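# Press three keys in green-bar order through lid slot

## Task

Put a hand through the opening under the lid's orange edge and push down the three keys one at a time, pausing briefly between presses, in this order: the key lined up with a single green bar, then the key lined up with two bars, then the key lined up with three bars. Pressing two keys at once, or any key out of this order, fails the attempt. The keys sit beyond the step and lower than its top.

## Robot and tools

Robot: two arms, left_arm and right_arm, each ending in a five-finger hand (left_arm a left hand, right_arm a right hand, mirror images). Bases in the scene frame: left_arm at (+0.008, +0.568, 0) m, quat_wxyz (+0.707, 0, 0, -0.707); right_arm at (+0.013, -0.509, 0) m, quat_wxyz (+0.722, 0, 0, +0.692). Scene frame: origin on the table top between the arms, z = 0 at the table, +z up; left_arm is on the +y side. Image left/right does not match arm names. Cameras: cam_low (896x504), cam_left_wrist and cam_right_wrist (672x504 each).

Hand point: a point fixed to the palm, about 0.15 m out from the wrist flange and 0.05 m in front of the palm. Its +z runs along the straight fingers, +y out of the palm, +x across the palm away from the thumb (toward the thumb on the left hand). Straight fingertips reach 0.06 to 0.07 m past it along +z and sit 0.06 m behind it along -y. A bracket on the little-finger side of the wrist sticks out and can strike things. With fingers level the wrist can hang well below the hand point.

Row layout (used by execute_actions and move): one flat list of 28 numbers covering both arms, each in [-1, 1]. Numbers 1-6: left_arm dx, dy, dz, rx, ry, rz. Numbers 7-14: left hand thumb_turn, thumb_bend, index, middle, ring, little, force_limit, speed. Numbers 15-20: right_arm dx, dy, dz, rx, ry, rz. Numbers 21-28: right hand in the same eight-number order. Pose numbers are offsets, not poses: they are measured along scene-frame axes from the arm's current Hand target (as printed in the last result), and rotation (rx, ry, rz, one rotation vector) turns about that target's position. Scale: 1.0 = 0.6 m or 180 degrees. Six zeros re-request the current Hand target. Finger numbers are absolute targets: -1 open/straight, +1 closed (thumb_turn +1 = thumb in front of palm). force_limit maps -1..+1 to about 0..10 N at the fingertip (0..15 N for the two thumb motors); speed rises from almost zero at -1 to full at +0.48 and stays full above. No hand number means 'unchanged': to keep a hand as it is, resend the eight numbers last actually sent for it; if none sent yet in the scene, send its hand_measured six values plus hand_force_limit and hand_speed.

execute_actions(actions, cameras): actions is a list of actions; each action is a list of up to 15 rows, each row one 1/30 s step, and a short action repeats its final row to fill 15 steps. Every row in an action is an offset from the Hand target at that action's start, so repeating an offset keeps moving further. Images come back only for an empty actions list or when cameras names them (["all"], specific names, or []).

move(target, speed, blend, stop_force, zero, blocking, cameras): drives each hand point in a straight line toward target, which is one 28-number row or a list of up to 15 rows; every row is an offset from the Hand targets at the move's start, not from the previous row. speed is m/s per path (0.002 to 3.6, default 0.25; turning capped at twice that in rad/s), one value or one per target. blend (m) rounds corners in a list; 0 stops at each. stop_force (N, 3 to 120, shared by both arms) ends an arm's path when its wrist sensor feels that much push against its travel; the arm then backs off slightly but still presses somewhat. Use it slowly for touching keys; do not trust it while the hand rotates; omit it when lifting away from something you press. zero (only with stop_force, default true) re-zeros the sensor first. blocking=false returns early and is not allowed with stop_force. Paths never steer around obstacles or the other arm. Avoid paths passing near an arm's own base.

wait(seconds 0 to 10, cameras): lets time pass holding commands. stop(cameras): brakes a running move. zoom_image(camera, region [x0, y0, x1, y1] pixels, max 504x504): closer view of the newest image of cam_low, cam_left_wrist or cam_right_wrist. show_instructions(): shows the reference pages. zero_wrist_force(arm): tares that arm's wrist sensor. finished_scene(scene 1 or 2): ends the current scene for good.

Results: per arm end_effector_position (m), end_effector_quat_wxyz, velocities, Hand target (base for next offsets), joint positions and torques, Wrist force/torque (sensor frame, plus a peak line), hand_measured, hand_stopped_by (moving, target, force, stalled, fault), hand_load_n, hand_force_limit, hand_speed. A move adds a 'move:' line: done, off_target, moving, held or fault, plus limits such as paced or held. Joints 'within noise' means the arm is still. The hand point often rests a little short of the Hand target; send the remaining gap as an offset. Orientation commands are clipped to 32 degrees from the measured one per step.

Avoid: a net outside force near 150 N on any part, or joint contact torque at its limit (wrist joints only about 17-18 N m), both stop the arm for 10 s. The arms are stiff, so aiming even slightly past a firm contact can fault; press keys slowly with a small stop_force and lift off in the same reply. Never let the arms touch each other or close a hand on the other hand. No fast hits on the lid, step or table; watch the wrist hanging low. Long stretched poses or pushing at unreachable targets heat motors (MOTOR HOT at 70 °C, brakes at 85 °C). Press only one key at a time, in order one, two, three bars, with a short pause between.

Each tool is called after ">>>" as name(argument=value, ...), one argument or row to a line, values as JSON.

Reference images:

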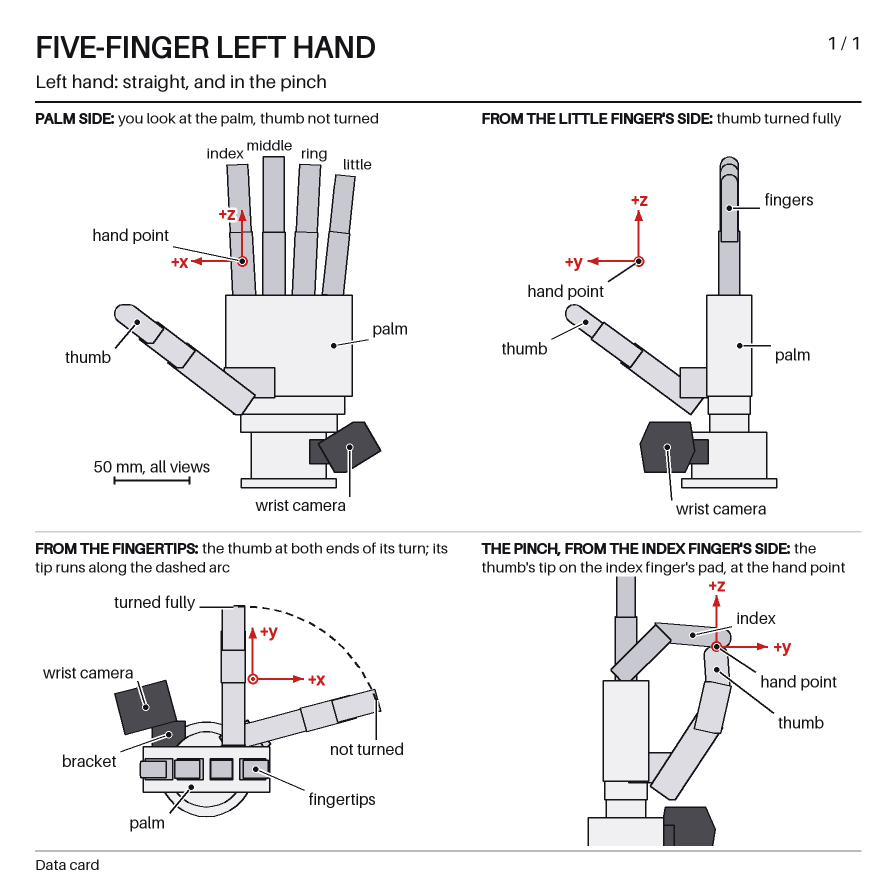

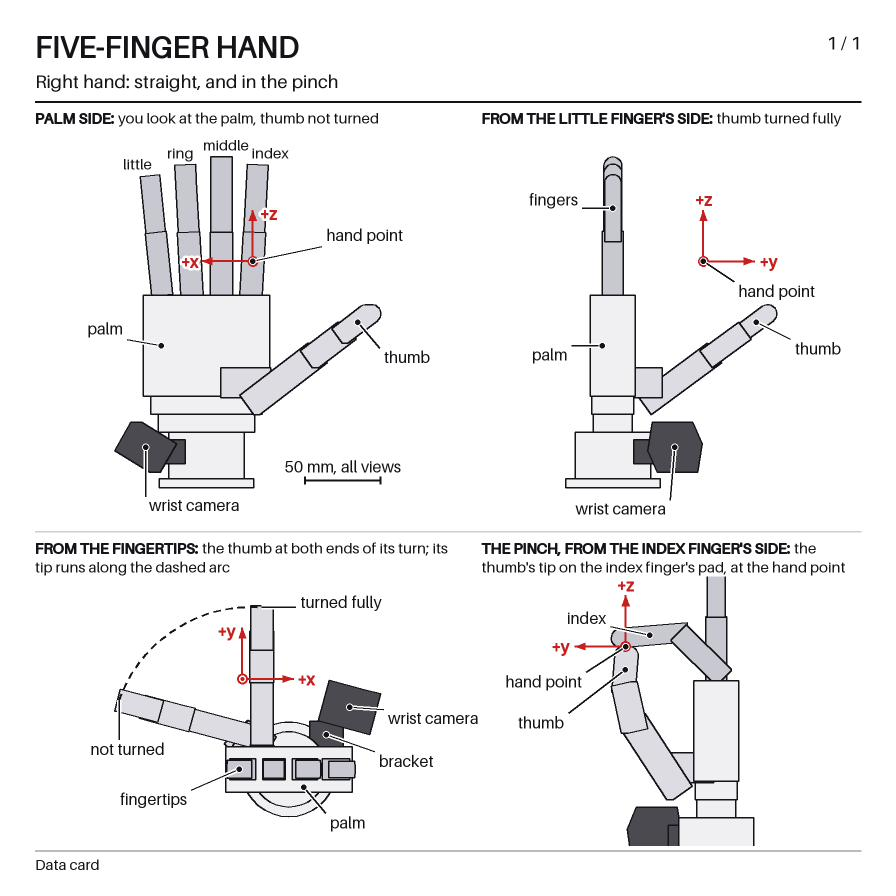

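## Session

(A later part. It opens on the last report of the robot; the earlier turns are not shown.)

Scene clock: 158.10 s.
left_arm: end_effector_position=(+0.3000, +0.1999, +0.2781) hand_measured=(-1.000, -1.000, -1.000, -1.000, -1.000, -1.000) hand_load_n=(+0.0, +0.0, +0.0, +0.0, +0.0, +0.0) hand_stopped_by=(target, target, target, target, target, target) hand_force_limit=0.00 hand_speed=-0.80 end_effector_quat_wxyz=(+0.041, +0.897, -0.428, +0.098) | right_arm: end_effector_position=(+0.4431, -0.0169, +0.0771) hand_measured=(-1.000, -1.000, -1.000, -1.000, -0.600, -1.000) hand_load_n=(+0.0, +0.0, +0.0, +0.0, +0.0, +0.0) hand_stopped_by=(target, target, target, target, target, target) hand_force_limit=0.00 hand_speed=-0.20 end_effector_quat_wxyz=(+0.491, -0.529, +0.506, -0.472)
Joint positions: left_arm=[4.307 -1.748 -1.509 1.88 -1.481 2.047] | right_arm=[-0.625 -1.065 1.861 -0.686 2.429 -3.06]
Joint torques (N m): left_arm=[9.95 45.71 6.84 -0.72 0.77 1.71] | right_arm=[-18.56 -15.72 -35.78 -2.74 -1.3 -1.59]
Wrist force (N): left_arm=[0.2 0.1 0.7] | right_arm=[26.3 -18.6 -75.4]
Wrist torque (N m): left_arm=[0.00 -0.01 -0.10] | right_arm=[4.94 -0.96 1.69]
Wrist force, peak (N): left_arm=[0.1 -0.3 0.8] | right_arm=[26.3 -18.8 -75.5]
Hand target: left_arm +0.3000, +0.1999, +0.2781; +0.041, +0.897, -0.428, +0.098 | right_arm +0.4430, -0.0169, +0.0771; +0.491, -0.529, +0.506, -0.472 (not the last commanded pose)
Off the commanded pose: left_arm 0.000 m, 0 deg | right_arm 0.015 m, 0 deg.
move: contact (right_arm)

>>> move(
  target=[0,0,0,0,0,0,-1,-1,-1,-1,-1,-1,0.0,-0.8, -0.015,-0.0011,0,0,0,0,-1,-1,-1,-1,-0.6,-1,0.0,-0.2],
  speed=0.03,
  cameras=["all"],
)

Scene clock: 158.97 s.
left_arm: end_effector_position=(+0.3000, +0.1999, +0.2781) hand_measured=(-1.000, -1.000, -1.000, -1.000, -1.000, -1.000) hand_load_n=(+0.0, +0.0, +0.0, +0.0, +0.0, +0.0) hand_stopped_by=(target, target, target, target, target, target) hand_force_limit=0.00 hand_speed=-0.80 end_effector_quat_wxyz=(+0.041, +0.897, -0.428, +0.098) | right_arm: end_effector_position=(+0.4342, -0.0176, +0.0770) hand_measured=(-1.000, -1.000, -1.000, -1.000, -0.600, -1.000) hand_load_n=(+0.0, +0.0, +0.0, -0.5, +0.0, -0.5) hand_stopped_by=(target, target, target, target, target, target) hand_force_limit=0.00 hand_speed=-0.20 end_effector_quat_wxyz=(+0.491, -0.529, +0.506, -0.472)
Joint positions: left_arm=[4.307 -1.748 -1.509 1.88 -1.481 2.047] | right_arm=[-0.611 -1.072 1.872 -0.689 2.443 -3.058]
Joint torques (N m): left_arm=[9.74 44.9 7.66 -0.42 0.65 1.71] | right_arm=[9.26 -63.12 -1.36 -2.28 1.56 1.03]
Wrist force (N): left_arm=[0.2 0.0 0.4] | right_arm=[1.8 -0.8 1.2]
Wrist torque (N m): left_arm=[0.00 -0.02 -0.09] | right_arm=[-0.11 -0.38 0.00]
Wrist force, peak (N): left_arm=[0.0 -0.2 0.8] | right_arm=[26.6 -18.8 -75.3]
Hand target: left_arm +0.3000, +0.1999, +0.2781; +0.041, +0.897, -0.428, +0.098 | right_arm +0.4340, -0.0176, +0.0771; +0.491, -0.529, +0.506, -0.472
Off the commanded pose: left_arm 0.000 m, 0 deg | right_arm 0.000 m, 0 deg.
move: done

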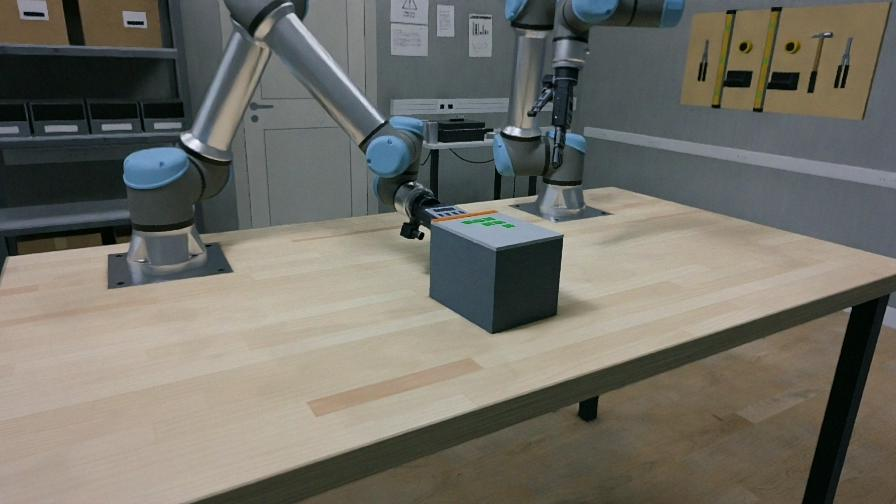

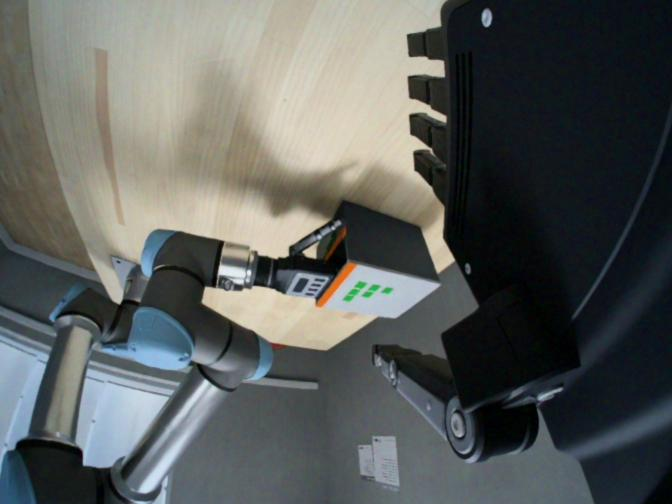

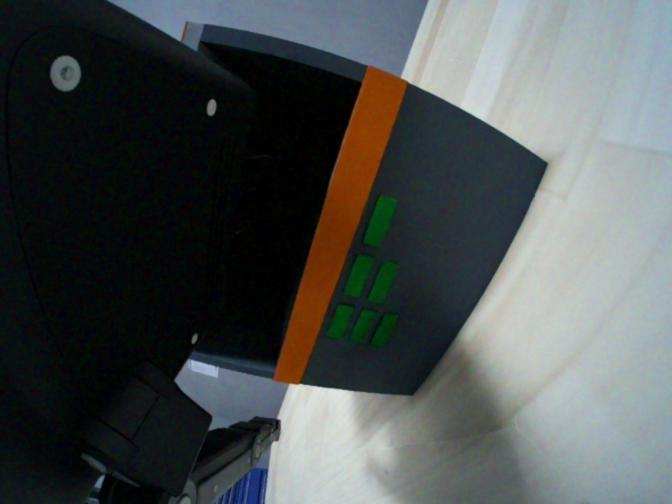

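>>> move(
  target=[0,0,0,0,0,0,-1,-1,-1,-1,-1,-1,0.0,-0.8, -0.1197,-0.0088,0,0,0,0,-1,-1,-1,-1,-0.6,-1,0.0,-0.2],
  speed=0.1,
)

>>> move(
  target=[0,0,0,0,0,0,-1,-1,-1,-1,-1,-1,0.0,-0.8, 0,0,-0.0118,0,0,0,-1,-1,-1,-1,0.0,-1,0.0,0.0],
  speed=0.05,
)

>>> move(
  target=[0,0,0,0,0,0,-1,-1,-1,-1,-1,-1,0.0,-0.8, 0.0583,0.0043,0,0,0,0,-1,-1,-1,-1,0.0,-1,0.0,0.0],
  speed=0.03,
  stop_force=4,
  cameras=["all"],
)

Scene clock: 161.70 s.
left_arm: end_effector_position=(+0.3000, +0.1999, +0.2781) hand_measured=(-1.000, -1.000, -1.000, -1.000, -1.000, -1.000) hand_load_n=(+0.0, +0.0, +0.0, +0.0, +0.0, +0.0) hand_stopped_by=(target, target, target, target, target, target) hand_force_limit=0.00 hand_speed=-0.80 end_effector_quat_wxyz=(+0.041, +0.897, -0.428, +0.098) | right_arm: end_effector_position=(+0.3623, -0.0229, +0.0770) hand_measured=(-1.000, -1.000, -1.000, -1.000, -0.600, -1.000) hand_load_n=(+0.0, +0.0, +0.0, +0.0, +0.0, +0.0) hand_stopped_by=(target, target, target, target, target, target) hand_force_limit=0.00 hand_speed=-0.20 end_effector_quat_wxyz=(+0.491, -0.529, +0.506, -0.472)
Joint positions: left_arm=[4.307 -1.748 -1.509 1.88 -1.481 2.047] | right_arm=[-0.486 -1.115 1.948 -0.701 2.568 -3.032]
Joint torques (N m): left_arm=[8.24 44.63 6.66 -0.41 0.55 1.63] | right_arm=[12.2 -58.71 -0.07 1.12 1.79 1.35]
Wrist force (N): left_arm=[-0.1 0.0 0.5] | right_arm=[1.7 -0.8 1.2]
Wrist torque (N m): left_arm=[-0.01 0.03 -0.11] | right_arm=[-0.13 -0.39 -0.22]
Wrist force, peak (N): left_arm=[0.1 0.0 0.8] | right_arm=[2.1 -0.7 2.6]
Hand target: left_arm +0.3000, +0.1999, +0.2781; +0.041, +0.897, -0.428, +0.098 | right_arm +0.3622, -0.0229, +0.0771; +0.491, -0.529, +0.506, -0.472
Off the commanded pose: left_arm 0.000 m, 0 deg | right_arm 0.000 m, 0 deg.
move: done

Scene clock: 162.53 s.
left_arm: end_effector_position=(+0.3000, +0.1999, +0.2781) hand_measured=(-1.000, -1.000, -1.000, -1.000, -1.000, -1.000) hand_load_n=(+0.0, +0.0, +0.0, +0.0, +0.0, +0.0) hand_stopped_by=(target, target, target, target, target, target) hand_force_limit=0.00 hand_speed=-0.80 end_effector_quat_wxyz=(+0.041, +0.897, -0.428, +0.098) | right_arm: end_effector_position=(+0.3622, -0.0229, +0.0701) hand_measured=(-1.000, -1.000, -1.000, -1.000, +0.000, -1.000) hand_load_n=(+0.0, -0.5, -0.5, +0.0, +0.0, +0.0) hand_stopped_by=(target, target, target, target, target, target) hand_force_limit=0.00 hand_speed=0.00 end_effector_quat_wxyz=(+0.491, -0.529, +0.506, -0.472)
Joint positions: left_arm=[4.307 -1.748 -1.509 1.88 -1.481 2.047] | right_arm=[-0.485 -1.102 1.952 -0.718 2.568 -3.032]
Joint torques (N m): left_arm=[9.63 45.64 7.45 -0.61 0.36 1.48] | right_arm=[10.62 -13.06 0.29 -2.2 2.24 -0.17]
Wrist force (N): left_arm=[0.4 0.1 0.5] | right_arm=[1.6 -0.7 1.1]
Wrist torque (N m): left_arm=[0.00 -0.03 -0.09] | right_arm=[-0.11 -0.38 -0.22]
Wrist force, peak (N): left_arm=[0.1 -0.1 0.8] | right_arm=[1.9 -0.6 1.1]
Hand target: left_arm +0.3000, +0.1999, +0.2781; +0.041, +0.897, -0.428, +0.098 | right_arm +0.3622, -0.0229, +0.0700; +0.491, -0.529, +0.506, -0.472
Off the commanded pose: left_arm 0.000 m, 0 deg | right_arm 0.000 m, 0 deg.
move: done

Scene clock: 164.77 s.
left_arm: end_effector_position=(+0.3000, +0.1999, +0.2781) hand_measured=(-1.000, -1.000, -1.000, -1.000, -1.000, -1.000) hand_load_n=(+0.0, +0.0, +0.0, +0.0, +0.0, +0.0) hand_stopped_by=(target, target, target, target, target, target) hand_force_limit=0.00 hand_speed=-0.80 end_effector_quat_wxyz=(+0.041, +0.897, -0.428, +0.098) | right_arm: end_effector_position=(+0.3971, -0.0203, +0.0700) hand_measured=(-1.000, -1.000, -1.000, -1.000, +0.000, -1.000) hand_load_n=(-0.5, +0.0, +0.0, +0.0, +0.0, +0.0) hand_stopped_by=(target, target, target, target, target, target) hand_force_limit=0.00 hand_speed=0.00 end_effector_quat_wxyz=(+0.491, -0.529, +0.506, -0.472)
Joint positions: left_arm=[4.307 -1.748 -1.509 1.88 -1.481 2.047] | right_arm=[-0.549 -1.084 1.92 -0.715 2.505 -3.046]
Joint torques (N m): left_arm=[10.34 46.39 6.45 -0.65 0.61 1.63] | right_arm=[-9.69 -13.64 -32.17 1.1 -1.54 -1.41]
Wrist force (N): left_arm=[0.2 0.2 0.6] | right_arm=[1.5 -0.9 1.3]
Wrist torque (N m): left_arm=[0.01 -0.01 -0.10] | right_arm=[-0.12 -0.40 -0.22]
Wrist force, peak (N): left_arm=[0.3 -0.1 0.8] | right_arm=[1.8 -0.7 1.5]
Hand target: left_arm +0.3000, +0.1999, +0.2781; +0.041, +0.897, -0.428, +0.098 | right_arm +0.3972, -0.0203, +0.0700; +0.491, -0.529, +0.506, -0.472
Off the commanded pose: left_arm 0.000 m, 0 deg | right_arm 0.000 m, 0 deg.
move: done

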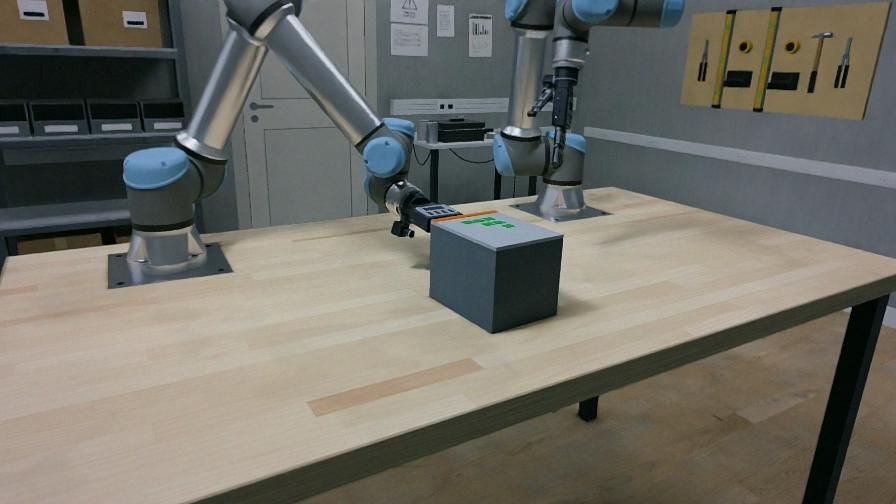

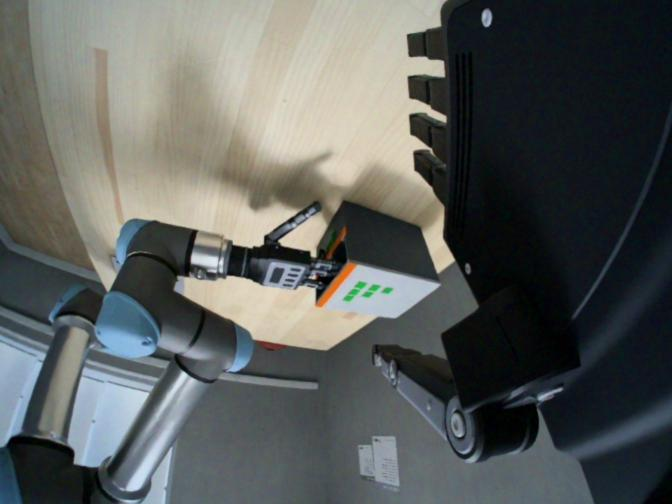

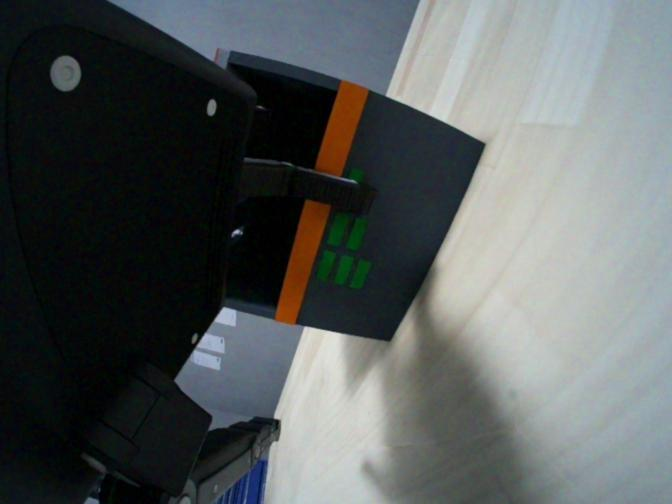

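>>> zoom_image(
  camera="cam_right_wrist",
  region=[230, 90, 430, 310],
)

Scaled by 2.291 from the camera's 672x504 image, which has a finer 960x720 frame.

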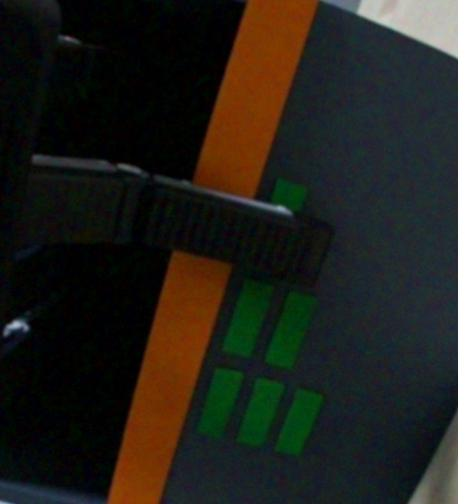

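>>> move(
  target=[0,0,0,0,0,0,-1,-1,-1,-1,-1,-1,0.0,-0.8, 0.0054,-0.0053,0,0,0,0,-1,-1,-1,-1,0.0,-1,0.0,0.0],
  speed=0.02,
  stop_force=4,
  cameras=["cam_right_wrist"],
)

>>> zoom_image(
  camera="cam_right_wrist",
  region=[280, 140, 400, 300],
)

Scene clock: 168.93 s.
left_arm: end_effector_position=(+0.3000, +0.1999, +0.2781) hand_measured=(-1.000, -1.000, -1.000, -1.000, -1.000, -1.000) hand_load_n=(+0.0, +0.0, +0.0, +0.0, +0.0, +0.0) hand_stopped_by=(target, target, target, target, target, target) hand_force_limit=0.00 hand_speed=-0.80 end_effector_quat_wxyz=(+0.041, +0.897, -0.428, +0.098) | right_arm: end_effector_position=(+0.3991, -0.0222, +0.0699) hand_measured=(-1.000, -1.000, -1.000, -1.000, +0.000, -1.000) hand_load_n=(+0.0, +0.0, +0.0, +0.0, -4.0, +0.0) hand_stopped_by=(target, target, target, target, target, target) hand_force_limit=0.00 hand_speed=0.00 end_effector_quat_wxyz=(+0.491, -0.529, +0.506, -0.472)
Joint positions: left_arm=[4.307 -1.748 -1.509 1.88 -1.481 2.047] | right_arm=[-0.555 -1.086 1.924 -0.718 2.499 -3.047]
Joint torques (N m): left_arm=[10.2 46.15 6.65 -0.44 0.34 1.56] | right_arm=[8.06 -13.94 -31.65 0.76 2.41 0.92]
Wrist force (N): left_arm=[0.2 0.0 0.6] | right_arm=[0.2 -0.7 -2.5]
Wrist torque (N m): left_arm=[-0.02 -0.01 -0.09] | right_arm=[-0.12 -0.27 -0.02]
Wrist force, peak (N): left_arm=[0.2 -0.1 0.8] | right_arm=[-0.6 -0.2 -4.5]
Hand target: left_arm +0.3000, +0.1999, +0.2781; +0.041, +0.897, -0.428, +0.098 | right_arm +0.3991, -0.0222, +0.0699; +0.491, -0.529, +0.506, -0.472 (not the last commanded pose)
Off the commanded pose: left_arm 0.000 m, 0 deg | right_arm 0.002 m, 0 deg.
move: contact (right_arm)
Images, in order (width x height): cam_right_wrist 672x504.

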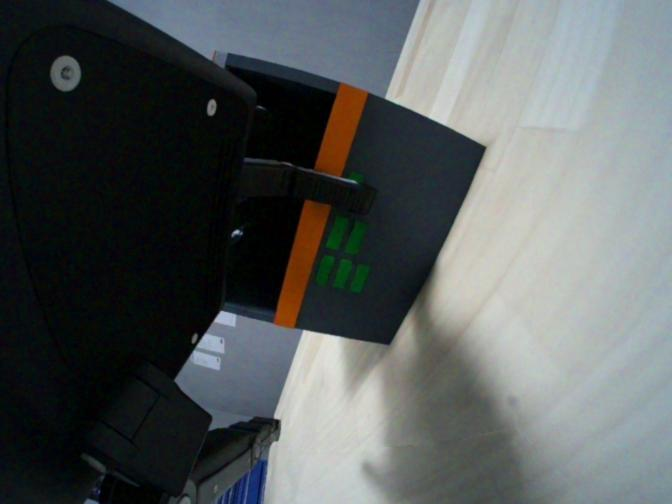

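Scaled by 3.150 from the camera's 672x504 image, which has a finer 960x720 frame.

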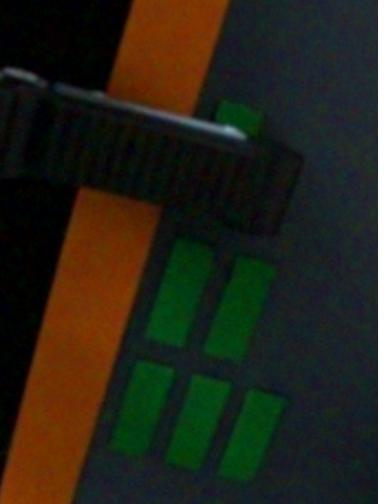

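>>> move(
  target=[0,0,0,0,0,0,-1,-1,-1,-1,-1,-1,0.0,-0.8, -0.0132,-0.0032,0,0,0,0,-1,-1,-1,-1,0.0,-1,0.0,0.0],
  speed=0.03,
)

>>> move(
  target=[0,0,0,0,0,0,-1,-1,-1,-1,-1,-1,0.0,-0.8, -0.06,-0.0044,0,0,0,0,-1,-1,-1,-1,0.0,-1,0.0,0.0],
  speed=0.08,
)

>>> move(
  target=[0,0,0,0,0,0,-1,-1,-1,-1,-1,-1,0.0,-0.8, 0,0,0,0,0,0,-1,-1,-1,0.0,-1,-1,0.0,0.2],
  speed=0.08,
)

>>> move(
  target=[0,0,0,0,0,0,-1,-1,-1,-1,-1,-1,0.0,-0.8, 0.06,0.0044,0,0,0,0,-1,-1,-1,0.0,-1,-1,0.0,0.2],
  speed=0.05,
  stop_force=4,
  cameras=["cam_right_wrist"],
)

>>> zoom_image(
  camera="cam_right_wrist",
  region=[280, 140, 400, 300],
)

Scene clock: 170.10 s.
left_arm: end_effector_position=(+0.3000, +0.1999, +0.2781) hand_measured=(-1.000, -1.000, -1.000, -1.000, -1.000, -1.000) hand_load_n=(+0.0, +0.0, +0.0, +0.0, +0.0, +0.0) hand_stopped_by=(target, target, target, target, target, target) hand_force_limit=0.00 hand_speed=-0.80 end_effector_quat_wxyz=(+0.041, +0.897, -0.428, +0.098) | right_arm: end_effector_position=(+0.3913, -0.0240, +0.0699) hand_measured=(-1.000, -1.000, -1.000, -1.000, +0.000, -1.000) hand_load_n=(-0.5, +0.0, +0.0, +0.0, +0.0, +0.0) hand_stopped_by=(target, target, target, target, target, target) hand_force_limit=0.00 hand_speed=0.00 end_effector_quat_wxyz=(+0.491, -0.529, +0.506, -0.472) end_effector_velocity=(-0.003, +0.001, +0.000) end_effector_angular_velocity=(+0.001, -0.001, +0.003)
Joint positions: left_arm=[4.307 -1.748 -1.509 1.88 -1.481 2.047] | right_arm=[-0.543 -1.092 1.936 -0.721 2.511 -3.045]
Joint velocities: left_arm=[within noise] | right_arm=[0.006 -0.001 0.002 -0.001 0.003 0.001]
Joint torques (N m): left_arm=[9.58 45.67 7.67 -0.36 0.44 1.64] | right_arm=[9.76 -60.57 1.88 -2.39 1.95 0.95]
Wrist force (N): left_arm=[0.2 0.0 0.4] | right_arm=[1.5 -0.8 1.2]
Wrist torque (N m): left_arm=[-0.01 -0.01 -0.09] | right_arm=[-0.11 -0.39 -0.01]
Wrist force, peak (N): left_arm=[0.0 -0.2 0.8] | right_arm=[0.3 -0.8 -2.8]
Hand target: left_arm +0.3000, +0.1999, +0.2781; +0.041, +0.897, -0.428, +0.098 | right_arm +0.3911, -0.0241, +0.0699; +0.491, -0.529, +0.506, -0.472
Off the commanded pose: left_arm 0.000 m, 0 deg | right_arm 0.000 m, 0 deg.
move: done

Scene clock: 171.10 s.
left_arm: end_effector_position=(+0.3000, +0.1999, +0.2781) hand_measured=(-1.000, -1.000, -1.000, -1.000, -1.000, -1.000) hand_load_n=(+0.0, -0.5, +0.0, +0.0, +0.0, +0.0) hand_stopped_by=(target, target, target, target, target, target) hand_force_limit=0.00 hand_speed=-0.80 end_effector_quat_wxyz=(+0.041, +0.897, -0.428, +0.098) | right_arm: end_effector_position=(+0.3553, -0.0267, +0.0699) hand_measured=(-1.000, -1.000, -1.000, -1.000, +0.000, -1.000) hand_load_n=(+0.0, +0.0, +0.0, +0.0, +0.0, +0.0) hand_stopped_by=(target, target, target, target, target, target) hand_force_limit=0.00 hand_speed=0.00 end_effector_quat_wxyz=(+0.491, -0.529, +0.506, -0.472)
Joint positions: left_arm=[4.307 -1.748 -1.509 1.88 -1.481 2.047] | right_arm=[-0.476 -1.111 1.968 -0.723 2.577 -3.029]
Joint torques (N m): left_arm=[10.27 45.66 7.16 -0.58 0.32 1.81] | right_arm=[9.88 -58.49 0.06 1.21 2.18 1.74]
Wrist force (N): left_arm=[0.2 0.2 0.7] | right_arm=[1.7 -0.7 1.0]
Wrist torque (N m): left_arm=[0.02 -0.01 -0.10] | right_arm=[-0.11 -0.38 -0.21]
Wrist force, peak (N): left_arm=[0.0 -0.1 0.8] | right_arm=[1.5 -1.1 1.6]
Hand target: left_arm +0.3000, +0.1999, +0.2781; +0.041, +0.897, -0.428, +0.098 | right_arm +0.3551, -0.0267, +0.0699; +0.491, -0.529, +0.506, -0.472
Off the commanded pose: left_arm 0.000 m, 0 deg | right_arm 0.000 m, 0 deg.
move: done

Scene clock: 171.70 s.
left_arm: end_effector_position=(+0.3000, +0.1999, +0.2781) hand_measured=(-1.000, -1.000, -1.000, -1.000, -1.000, -1.000) hand_load_n=(+0.0, +0.0, +0.0, +0.0, +0.0, +0.0) hand_stopped_by=(target, target, target, target, target, target) hand_force_limit=0.00 hand_speed=-0.80 end_effector_quat_wxyz=(+0.041, +0.897, -0.428, +0.098) | right_arm: end_effector_position=(+0.3551, -0.0267, +0.0699) hand_measured=(-1.000, -1.000, -1.000, -0.682, -1.000, -1.000) hand_load_n=(+0.0, +0.0, -0.5, +2.0, +0.0, +0.0) hand_stopped_by=(target, target, target, force, target, target) hand_force_limit=0.00 hand_speed=0.20 end_effector_quat_wxyz=(+0.491, -0.529, +0.506, -0.472)
Joint positions: left_arm=[4.307 -1.748 -1.509 1.88 -1.481 2.047] | right_arm=[-0.476 -1.111 1.968 -0.722 2.577 -3.029]
Joint torques (N m): left_arm=[10.88 45.42 8.77 -0.63 0.55 1.63] | right_arm=[9.68 -47.49 1.5 1.37 1.32 1.27]
Wrist force (N): left_arm=[0.0 0.2 0.6] | right_arm=[2.2 -3.9 -1.5]
Wrist torque (N m): left_arm=[0.02 0.02 -0.11] | right_arm=[0.06 -0.28 -0.26]
Wrist force, peak (N): left_arm=[0.1 -0.3 0.8] | right_arm=[2.3 -7.1 -0.9]
Hand target: left_arm +0.3000, +0.1999, +0.2781; +0.041, +0.897, -0.428, +0.098 | right_arm +0.3551, -0.0267, +0.0699; +0.491, -0.529, +0.506, -0.472
Off the commanded pose: left_arm 0.000 m, 0 deg | right_arm 0.000 m, 0 deg.
move: done

Scene clock: 173.57 s.
left_arm: end_effector_position=(+0.3000, +0.1999, +0.2781) hand_measured=(-1.000, -1.000, -1.000, -1.000, -1.000, -1.000) hand_load_n=(+0.0, +0.0, +0.0, +0.0, +0.0, +0.0) hand_stopped_by=(target, target, target, target, target, target) hand_force_limit=0.00 hand_speed=-0.80 end_effector_quat_wxyz=(+0.041, +0.897, -0.428, +0.098) | right_arm: end_effector_position=(+0.3911, -0.0241, +0.0699) hand_measured=(-1.000, -1.000, -1.000, -0.682, -1.000, -1.000) hand_load_n=(-0.5, +0.0, +0.0, +5.5, -0.5, +0.0) hand_stopped_by=(target, target, target, force, target, target) hand_force_limit=0.00 hand_speed=0.20 end_effector_quat_wxyz=(+0.491, -0.529, +0.506, -0.472)
Joint positions: left_arm=[4.307 -1.748 -1.509 1.88 -1.481 2.047] | right_arm=[-0.543 -1.093 1.936 -0.721 2.511 -3.044]
Joint torques (N m): left_arm=[11.33 46.62 7.56 -0.66 0.5 1.69] | right_arm=[-13.78 -9.36 -29.56 1.26 -2.15 -1.68]
Wrist force (N): left_arm=[0.0 0.1 0.6] | right_arm=[2.1 -9.5 -4.6]
Wrist torque (N m): left_arm=[0.00 0.01 -0.10] | right_arm=[0.33 -0.25 -0.18]
Wrist force, peak (N): left_arm=[0.0 -0.2 0.9] | right_arm=[2.1 -9.8 -4.7]
Hand target: left_arm +0.3000, +0.1999, +0.2781; +0.041, +0.897, -0.428, +0.098 | right_arm +0.3911, -0.0241, +0.0699; +0.491, -0.529, +0.506, -0.472
Off the commanded pose: left_arm 0.000 m, 0 deg | right_arm 0.000 m, 0 deg.
move: done
Images, in order (width x height): cam_right_wrist 672x504.

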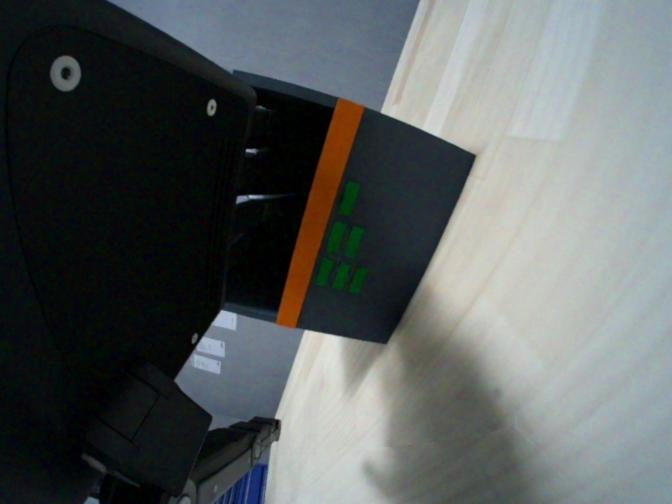

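Scaled by 3.150 from the camera's 672x504 image, which has a finer 960x720 frame.

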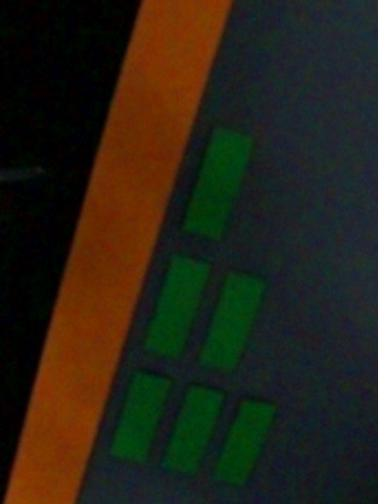

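>>> move(
  target=[0,0,0,0,0,0,-1,-1,-1,-1,-1,-1,0.0,-0.8, 0,0,0,0,0,0,-1,-1,-1,-1,-1,-1,0.0,0.2],
  speed=0.05,
)

>>> move(
  target=[0,0,0,0,0,0,-1,-1,-1,-1,-1,-1,0.0,-0.8, -0.0917,-0.0067,0,0,0,0,-1,-1,-1,-1,-1,-1,0.0,0.2],
  speed=0.1,
)

>>> move(
  target=[0,0,0,0,0,0,-1,-1,-1,-1,-1,-1,0.0,-0.8, 0,0,0,0,0,0,-1,-1,-1,0,-1,-1,0.0,0.2],
  speed=0.1,
)

>>> move(
  target=[0,0,0,0,0,0,-1,-1,-1,-1,-1,-1,0.0,-0.8, 0.0917,0.0067,0,0,0,0,-1,-1,-1,0,-1,-1,0.0,0.2],
  speed=0.06,
  stop_force=4,
  cameras=["cam_right_wrist"],
)

>>> zoom_image(
  camera="cam_right_wrist",
  region=[280, 140, 400, 300],
)

Scene clock: 174.33 s.
left_arm: end_effector_position=(+0.3000, +0.1999, +0.2781) hand_measured=(-1.000, -1.000, -1.000, -1.000, -1.000, -1.000) hand_load_n=(+0.0, +0.0, +0.0, +0.0, +0.0, +0.0) hand_stopped_by=(target, target, target, target, target, target) hand_force_limit=0.00 hand_speed=-0.80 end_effector_quat_wxyz=(+0.041, +0.897, -0.428, +0.098) | right_arm: end_effector_position=(+0.3912, -0.0241, +0.0698) hand_measured=(-1.000, -1.000, -1.000, -1.000, -1.000, -1.000) hand_load_n=(+0.0, +0.0, -0.5, +0.0, +0.0, +0.0) hand_stopped_by=(target, target, target, target, target, target) hand_force_limit=0.00 hand_speed=0.20 end_effector_quat_wxyz=(+0.491, -0.529, +0.506, -0.472)
Joint positions: left_arm=[4.307 -1.748 -1.509 1.88 -1.481 2.047] | right_arm=[-0.543 -1.093 1.936 -0.721 2.511 -3.045]
Joint torques (N m): left_arm=[10.64 45.93 8.02 -0.47 0.36 1.71] | right_arm=[-2.24 -22.12 -29.52 -1.37 -0.27 -1.18]
Wrist force (N): left_arm=[0.3 0.2 0.5] | right_arm=[1.7 -0.9 1.1]
Wrist torque (N m): left_arm=[0.01 -0.03 -0.09] | right_arm=[-0.12 -0.42 0.00]
Wrist force, peak (N): left_arm=[0.3 -0.2 0.6] | right_arm=[2.0 -9.7 -4.7]
Hand target: left_arm +0.3000, +0.1999, +0.2781; +0.041, +0.897, -0.428, +0.098 | right_arm +0.3911, -0.0241, +0.0699; +0.491, -0.529, +0.506, -0.472
Off the commanded pose: left_arm 0.000 m, 0 deg | right_arm 0.000 m, 0 deg.
move: done

Scene clock: 175.47 s.
left_arm: end_effector_position=(+0.3000, +0.1999, +0.2781) hand_measured=(-1.000, -1.000, -1.000, -1.000, -1.000, -1.000) hand_load_n=(+0.0, +0.0, +0.0, +0.0, +0.0, +0.0) hand_stopped_by=(target, target, target, target, target, target) hand_force_limit=0.00 hand_speed=-0.80 end_effector_quat_wxyz=(+0.041, +0.897, -0.428, +0.098) | right_arm: end_effector_position=(+0.3363, -0.0281, +0.0699) hand_measured=(-1.000, -1.000, -1.000, -1.000, -1.000, -1.000) hand_load_n=(+0.0, +0.0, +0.0, +0.0, -0.5, +0.0) hand_stopped_by=(target, target, target, target, target, target) hand_force_limit=0.00 hand_speed=0.20 end_effector_quat_wxyz=(+0.491, -0.529, +0.506, -0.472) end_effector_velocity=(-0.003, +0.001, +0.000) end_effector_angular_velocity=(+0.001, +0.000, +0.003)
Joint positions: left_arm=[4.307 -1.748 -1.509 1.88 -1.481 2.047] | right_arm=[-0.439 -1.118 1.981 -0.72 2.614 -3.019]
Joint velocities: left_arm=[within noise] | right_arm=[0.006 0 0.001 0.001 0.003 0.002]
Joint torques (N m): left_arm=[10.62 44.87 6.93 -0.32 0.4 1.76] | right_arm=[9.29 -58.58 1.06 1.34 2.36 1.55]
Wrist force (N): left_arm=[0.1 -0.1 0.7] | right_arm=[1.5 -0.8 1.1]
Wrist torque (N m): left_arm=[-0.04 0.01 -0.10] | right_arm=[-0.15 -0.36 -0.21]
Wrist force, peak (N): left_arm=[0.3 -0.3 0.7] | right_arm=[2.6 -0.9 2.8]
Hand target: left_arm +0.3000, +0.1999, +0.2781; +0.041, +0.897, -0.428, +0.098 | right_arm +0.3361, -0.0281, +0.0699; +0.491, -0.529, +0.506, -0.472
Off the commanded pose: left_arm 0.000 m, 0 deg | right_arm 0.000 m, 0 deg.
move: done

Scene clock: 176.07 s.
left_arm: end_effector_position=(+0.3000, +0.1999, +0.2781) hand_measured=(-1.000, -1.000, -1.000, -1.000, -1.000, -1.000) hand_load_n=(+0.0, +0.0, +0.0, +0.0, +0.0, +0.0) hand_stopped_by=(target, target, target, target, target, target) hand_force_limit=0.00 hand_speed=-0.80 end_effector_quat_wxyz=(+0.041, +0.897, -0.428, +0.098) | right_arm: end_effector_position=(+0.3361, -0.0281, +0.0699) hand_measured=(-1.000, -1.000, -1.000, +0.000, -1.000, -1.000) hand_load_n=(-0.5, +0.0, +0.0, +0.0, -0.5, +0.0) hand_stopped_by=(target, target, target, target, target, target) hand_force_limit=0.00 hand_speed=0.20 end_effector_quat_wxyz=(+0.491, -0.529, +0.506, -0.472)
Joint positions: left_arm=[4.307 -1.748 -1.509 1.88 -1.481 2.047] | right_arm=[-0.438 -1.118 1.981 -0.72 2.614 -3.019]
Joint torques (N m): left_arm=[9.83 45.67 6.64 -0.55 0.42 1.77] | right_arm=[9.33 -59.16 0.6 1.19 2.13 1.47]
Wrist force (N): left_arm=[0.1 0.0 0.7] | right_arm=[1.6 -0.7 1.1]
Wrist torque (N m): left_arm=[-0.02 0.01 -0.10] | right_arm=[-0.12 -0.38 -0.20]
Wrist force, peak (N): left_arm=[0.2 -0.1 0.8] | right_arm=[1.7 -0.8 1.3]
Hand target: left_arm +0.3000, +0.1999, +0.2781; +0.041, +0.897, -0.428, +0.098 | right_arm +0.3361, -0.0281, +0.0699; +0.491, -0.529, +0.506, -0.472
Off the commanded pose: left_arm 0.000 m, 0 deg | right_arm 0.000 m, 0 deg.
move: done

Scene clock: 178.13 s.
left_arm: end_effector_position=(+0.3000, +0.1999, +0.2781) hand_measured=(-1.000, -1.000, -1.000, -1.000, -1.000, -1.000) hand_load_n=(+0.0, +0.0, +0.0, +0.0, +0.0, +0.0) hand_stopped_by=(target, target, target, target, target, target) hand_force_limit=0.00 hand_speed=-0.80 end_effector_quat_wxyz=(+0.041, +0.897, -0.428, +0.098) | right_arm: end_effector_position=(+0.3911, -0.0241, +0.0699) hand_measured=(-1.000, -1.000, -1.000, +0.000, -1.000, -1.000) hand_load_n=(+0.0, +0.0, +0.0, +0.0, +0.0, +0.0) hand_stopped_by=(target, target, target, target, target, target) hand_force_limit=0.00 hand_speed=0.20 end_effector_quat_wxyz=(+0.491, -0.529, +0.506, -0.472)
Joint positions: left_arm=[4.307 -1.748 -1.509 1.88 -1.481 2.047] | right_arm=[-0.543 -1.093 1.936 -0.721 2.511 -3.044]
Joint torques (N m): left_arm=[9.51 44.94 7.31 -0.59 0.45 1.56] | right_arm=[-10.64 -13.26 -31.91 1.1 -1.76 -1.58]
Wrist force (N): left_arm=[0.0 -0.1 0.7] | right_arm=[1.5 -1.1 1.1]
Wrist torque (N m): left_arm=[-0.03 0.02 -0.10] | right_arm=[-0.14 -0.39 -0.02]
Wrist force, peak (N): left_arm=[-0.2 0.1 0.8] | right_arm=[2.2 -0.9 1.7]
Hand target: left_arm +0.3000, +0.1999, +0.2781; +0.041, +0.897, -0.428, +0.098 | right_arm +0.3911, -0.0241, +0.0699; +0.491, -0.529, +0.506, -0.472
Off the commanded pose: left_arm 0.000 m, 0 deg | right_arm 0.000 m, 0 deg.
move: done
Images, in order (width x height): cam_right_wrist 672x504.

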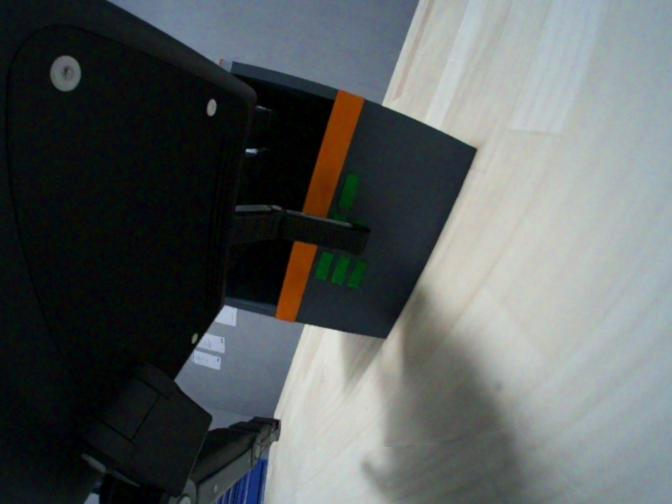

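Scaled by 3.150 from the camera's 672x504 image, which has a finer 960x720 frame.

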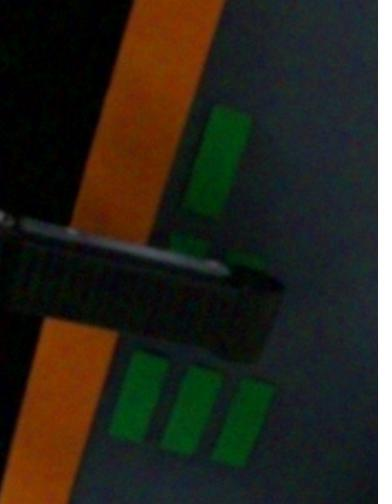

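>>> execute_actions(
  actions=[],
  cameras=["all"],
)

>>> zoom_image(
  camera="cam_left_wrist",
  region=[240, 190, 450, 340],
)

Scene clock: 178.63 s.
left_arm: end_effector_position=(+0.3000, +0.1999, +0.2781) hand_measured=(-1.000, -1.000, -1.000, -1.000, -1.000, -1.000) hand_load_n=(+0.0, +0.0, +0.0, +0.0, +0.0, +0.0) hand_stopped_by=(target, target, target, target, target, target) hand_force_limit=0.00 hand_speed=-0.80 end_effector_quat_wxyz=(+0.041, +0.897, -0.428, +0.098) | right_arm: end_effector_position=(+0.3911, -0.0241, +0.0699) hand_measured=(-1.000, -1.000, -1.000, +0.000, -1.000, -1.000) hand_load_n=(+0.0, +0.0, +0.0, -0.5, +0.0, +0.0) hand_stopped_by=(target, target, target, target, target, target) hand_force_limit=0.00 hand_speed=0.20 end_effector_quat_wxyz=(+0.491, -0.529, +0.506, -0.472)
Joint positions: left_arm=[4.307 -1.748 -1.509 1.88 -1.481 2.047] | right_arm=[-0.543 -1.093 1.936 -0.721 2.511 -3.044]
Joint velocities: within noise
Joint torques (N m): left_arm=[9.62 47.77 9.76 -0.51 0.35 1.5] | right_arm=[-10.5 -14.4 -32.58 1.18 -1.79 -1.68]
Motor temperatures (°C): left_arm=[28 33 36 38 38 45] | right_arm=[25 27 38 40 32 32]
Wrist force (N): left_arm=[0.1 -0.2 0.4] | right_arm=[1.7 -1.1 1.0]
Wrist torque (N m): left_arm=[-0.03 0.00 -0.10] | right_arm=[-0.14 -0.43 0.00]
Wrist force, peak (N): left_arm=[0.1 -0.2 0.8] | right_arm=[1.7 -1.1 1.0]
Hand target: left_arm +0.3000, +0.1999, +0.2781; +0.041, +0.897, -0.428, +0.098 | right_arm +0.3911, -0.0241, +0.0699; +0.491, -0.529, +0.506, -0.472
Off the commanded pose: left_arm 0.000 m, 0 deg | right_arm 0.000 m, 0 deg.

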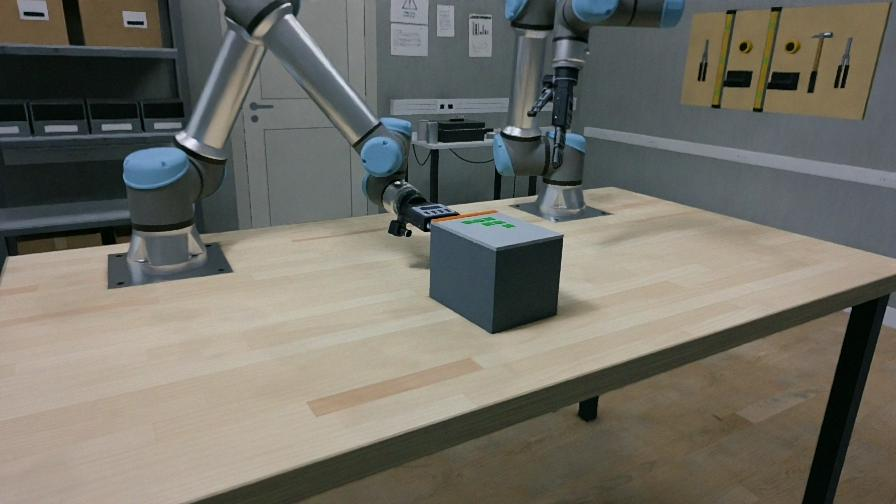

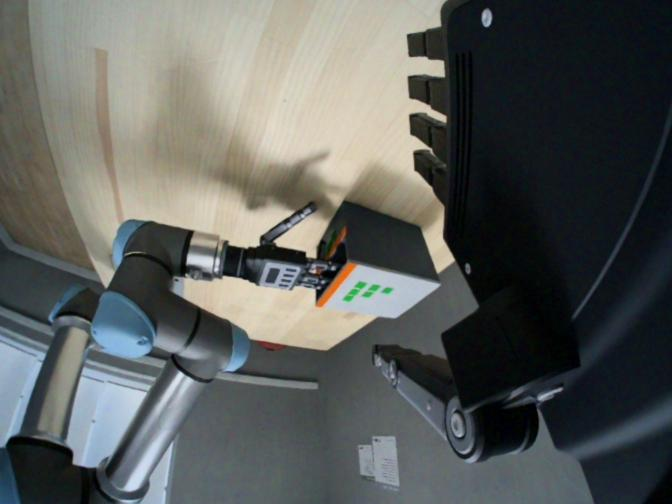

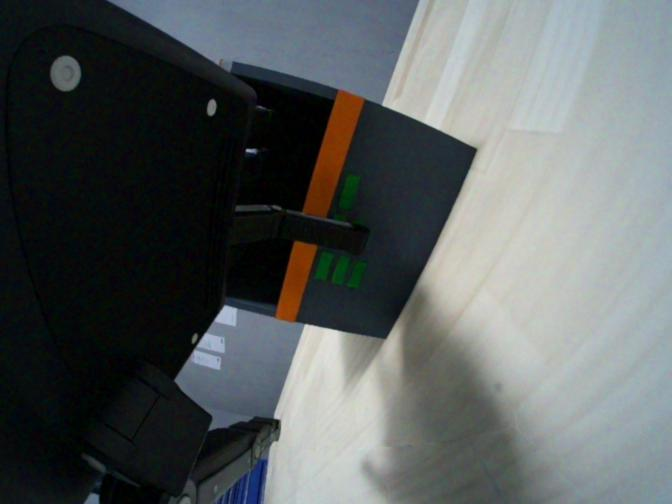

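Scaled by 2.400 from the camera's 672x504 image, which has a finer 960x720 frame.

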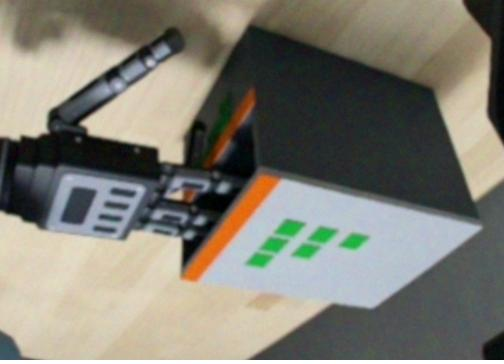

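>>> move(
  target=[
    [0,0,0,0,0,0,-1,-1,-1,-1,-1,-1,0.0,-0.8, -0.0333,-0.0024,0,0,0,0,-1,-1,-1,0,-1,-1,0.0,0.2],
    [0,0,0,0,0,0,-1,-1,-1,-1,-1,-1,0.0,-0.8, 0,0,0,0,0,0,-1,-1,-1,0,-1,-1,0.0,0.2],
  ],
  speed=0.03,
  cameras=["cam_right_wrist"],
)

>>> zoom_image(
  camera="cam_right_wrist",
  region=[280, 140, 400, 300],
)

Scene clock: 181.10 s.
left_arm: end_effector_position=(+0.3000, +0.1999, +0.2781) hand_measured=(-1.000, -1.000, -1.000, -1.000, -1.000, -1.000) hand_load_n=(+0.0, +0.0, +0.0, +0.0, +0.5, +0.0) hand_stopped_by=(target, target, target, target, target, target) hand_force_limit=0.00 hand_speed=-0.80 end_effector_quat_wxyz=(+0.041, +0.897, -0.428, +0.098) | right_arm: end_effector_position=(+0.3909, -0.0241, +0.0699) hand_measured=(-1.000, -1.000, -1.000, +0.000, -1.000, -1.000) hand_load_n=(+0.0, +0.0, +0.0, +0.0, +0.0, +0.0) hand_stopped_by=(target, target, target, target, target, target) hand_force_limit=0.00 hand_speed=0.20 end_effector_quat_wxyz=(+0.491, -0.529, +0.506, -0.472)
Joint positions: left_arm=[4.307 -1.748 -1.509 1.88 -1.481 2.047] | right_arm=[-0.542 -1.093 1.936 -0.721 2.511 -3.044]
Joint torques (N m): left_arm=[10.1 44.44 7.34 -0.42 0.26 1.8] | right_arm=[-10.22 -11.91 -31.8 1.13 -1.7 -1.28]
Wrist force (N): left_arm=[0.0 -0.2 0.4] | right_arm=[1.5 -1.0 1.2]
Wrist torque (N m): left_arm=[-0.02 0.02 -0.10] | right_arm=[-0.14 -0.40 -0.01]
Wrist force, peak (N): left_arm=[0.0 -0.2 0.9] | right_arm=[1.8 -1.0 1.9]
Hand target: left_arm +0.3000, +0.1999, +0.2781; +0.041, +0.897, -0.428, +0.098 | right_arm +0.3911, -0.0241, +0.0699; +0.491, -0.529, +0.506, -0.472
Off the commanded pose: left_arm 0.000 m, 0 deg | right_arm 0.000 m, 0 deg.
move: done
Images, in order (width x height): cam_right_wrist 672x504.

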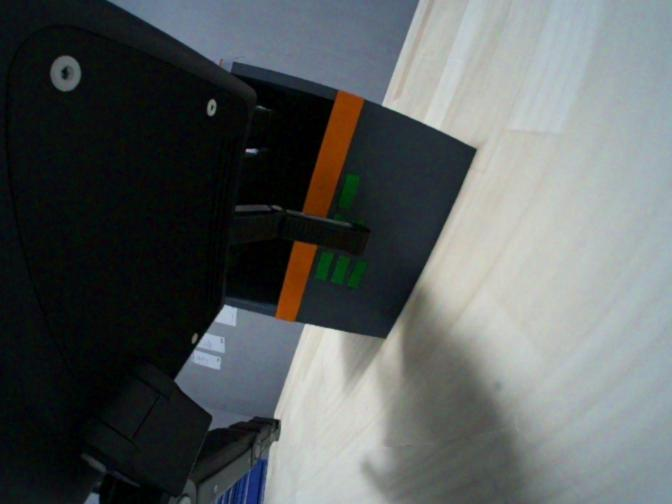

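Scaled by 3.150 from the camera's 672x504 image, which has a finer 960x720 frame.

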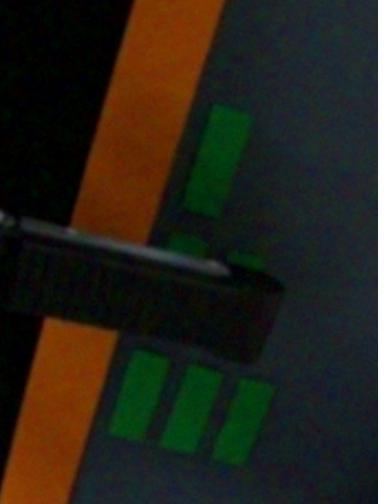

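>>> move(
  target=[0,0,0,0,0,0,-1,-1,-1,-1,-1,-1,0.0,-0.8, -0.0833,-0.0061,0,0,0,0,-1,-1,-1,0,-1,-1,0.0,0.2],
  speed=0.1,
)

>>> move(
  target=[0,0,0,0,0,0,-1,-1,-1,-1,-1,-1,0.0,-0.8, 0,0,0,0,0,0,-1,-1,-1,-1,0,-1,0.0,0.2],
  speed=0.1,
)

>>> move(
  target=[0,0,0,0,0,0,-1,-1,-1,-1,-1,-1,0.0,-0.8, 0.0833,0.0061,0,0,0,0,-1,-1,-1,-1,0,-1,0.0,0.2],
  speed=0.05,
  stop_force=4,
  cameras=["cam_right_wrist"],
)

>>> zoom_image(
  camera="cam_right_wrist",
  region=[280, 140, 400, 300],
)

Scene clock: 182.83 s.
left_arm: end_effector_position=(+0.3000, +0.1999, +0.2781) hand_measured=(-1.000, -1.000, -1.000, -1.000, -1.000, -1.000) hand_load_n=(+0.0, +0.0, +0.0, +0.0, +0.0, +0.0) hand_stopped_by=(target, target, target, target, target, target) hand_force_limit=0.00 hand_speed=-0.80 end_effector_quat_wxyz=(+0.041, +0.897, -0.428, +0.098) | right_arm: end_effector_position=(+0.3413, -0.0277, +0.0699) hand_measured=(-1.000, -1.000, -1.000, +0.000, -1.000, -1.000) hand_load_n=(+0.0, +0.0, +0.0, +0.0, +0.0, +0.0) hand_stopped_by=(target, target, target, target, target, target) hand_force_limit=0.00 hand_speed=0.20 end_effector_quat_wxyz=(+0.491, -0.529, +0.506, -0.472)
Joint positions: left_arm=[4.307 -1.748 -1.509 1.88 -1.481 2.047] | right_arm=[-0.449 -1.116 1.978 -0.721 2.604 -3.022]
Joint torques (N m): left_arm=[10.74 46.48 5.72 -0.63 0.19 1.77] | right_arm=[11.49 -57.94 1.18 1.26 2.12 1.51]
Wrist force (N): left_arm=[0.0 -0.1 0.4] | right_arm=[1.4 -0.6 1.1]
Wrist torque (N m): left_arm=[-0.02 0.01 -0.10] | right_arm=[-0.11 -0.35 -0.22]
Wrist force, peak (N): left_arm=[0.0 0.1 0.8] | right_arm=[2.6 -1.0 3.2]
Hand target: left_arm +0.3000, +0.1999, +0.2781; +0.041, +0.897, -0.428, +0.098 | right_arm +0.3412, -0.0277, +0.0699; +0.491, -0.529, +0.506, -0.472
Off the commanded pose: left_arm 0.000 m, 0 deg | right_arm 0.000 m, 0 deg.
move: done

Scene clock: 183.43 s.
left_arm: end_effector_position=(+0.3000, +0.1999, +0.2781) hand_measured=(-1.000, -1.000, -1.000, -1.000, -1.000, -1.000) hand_load_n=(+0.0, +0.0, +0.0, +0.0, +0.0, +0.0) hand_stopped_by=(target, target, target, target, target, target) hand_force_limit=0.00 hand_speed=-0.80 end_effector_quat_wxyz=(+0.041, +0.897, -0.428, +0.098) | right_arm: end_effector_position=(+0.3412, -0.0277, +0.0699) hand_measured=(-1.000, -1.000, -1.000, -1.000, +0.000, -1.000) hand_load_n=(+0.0, +0.0, +0.0, +0.0, +0.0, +0.0) hand_stopped_by=(target, target, target, target, target, target) hand_force_limit=0.00 hand_speed=0.20 end_effector_quat_wxyz=(+0.491, -0.529, +0.506, -0.472)
Joint positions: left_arm=[4.307 -1.748 -1.509 1.88 -1.481 2.047] | right_arm=[-0.448 -1.116 1.978 -0.721 2.604 -3.022]
Joint torques (N m): left_arm=[9.51 44.66 7.8 -0.58 0.36 1.77] | right_arm=[11.18 -58.54 0.94 1.18 2.17 1.56]
Wrist force (N): left_arm=[0.2 -0.1 0.7] | right_arm=[1.5 -0.8 1.1]
Wrist torque (N m): left_arm=[-0.03 -0.01 -0.09] | right_arm=[-0.14 -0.36 -0.21]
Wrist force, peak (N): left_arm=[-0.1 -0.2 0.8] | right_arm=[1.7 -0.9 1.2]
Hand target: left_arm +0.3000, +0.1999, +0.2781; +0.041, +0.897, -0.428, +0.098 | right_arm +0.3412, -0.0277, +0.0699; +0.491, -0.529, +0.506, -0.472
Off the commanded pose: left_arm 0.000 m, 0 deg | right_arm 0.000 m, 0 deg.
move: done

Scene clock: 185.57 s.
left_arm: end_effector_position=(+0.3000, +0.1999, +0.2781) hand_measured=(-1.000, -1.000, -1.000, -1.000, -1.000, -1.000) hand_load_n=(+0.0, +0.0, +0.0, +0.0, +0.0, +0.0) hand_stopped_by=(target, target, target, target, target, target) hand_force_limit=0.00 hand_speed=-0.80 end_effector_quat_wxyz=(+0.041, +0.897, -0.428, +0.098) | right_arm: end_effector_position=(+0.3911, -0.0241, +0.0699) hand_measured=(-1.000, -1.000, -1.000, -1.000, +0.000, -1.000) hand_load_n=(+0.0, +0.0, -0.5, +0.0, +0.0, +0.0) hand_stopped_by=(target, target, target, target, target, target) hand_force_limit=0.00 hand_speed=0.20 end_effector_quat_wxyz=(+0.491, -0.529, +0.506, -0.472)
Joint positions: left_arm=[4.307 -1.748 -1.509 1.88 -1.481 2.047] | right_arm=[-0.543 -1.093 1.936 -0.721 2.511 -3.044]
Joint torques (N m): left_arm=[8.94 46.09 6.74 -0.38 0.35 1.52] | right_arm=[-10.39 -12.93 -30.96 1.24 -1.81 -1.58]
Wrist force (N): left_arm=[0.0 0.2 0.7] | right_arm=[1.5 -0.9 1.2]
Wrist torque (N m): left_arm=[0.02 0.03 -0.11] | right_arm=[-0.12 -0.39 -0.01]
Wrist force, peak (N): left_arm=[0.4 0.0 0.9] | right_arm=[1.7 -1.0 1.5]
Hand target: left_arm +0.3000, +0.1999, +0.2781; +0.041, +0.897, -0.428, +0.098 | right_arm +0.3911, -0.0241, +0.0699; +0.491, -0.529, +0.506, -0.472
Off the commanded pose: left_arm 0.000 m, 0 deg | right_arm 0.000 m, 0 deg.
move: done
Images, in order (width x height): cam_right_wrist 672x504.

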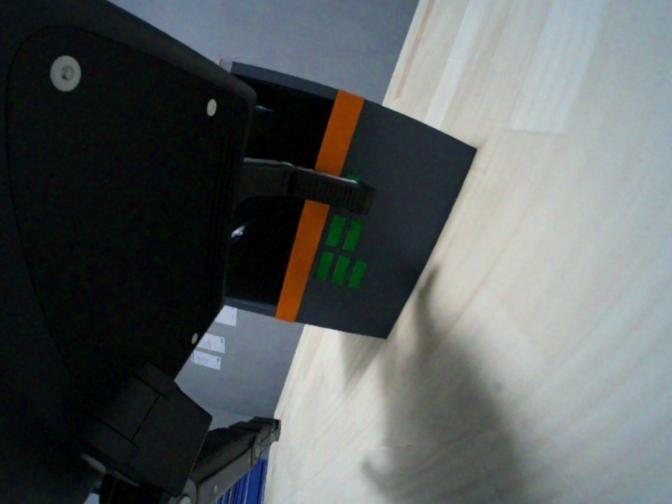

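Scaled by 3.150 from the camera's 672x504 image, which has a finer 960x720 frame.

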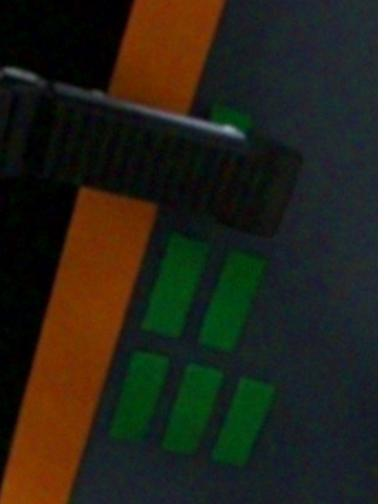

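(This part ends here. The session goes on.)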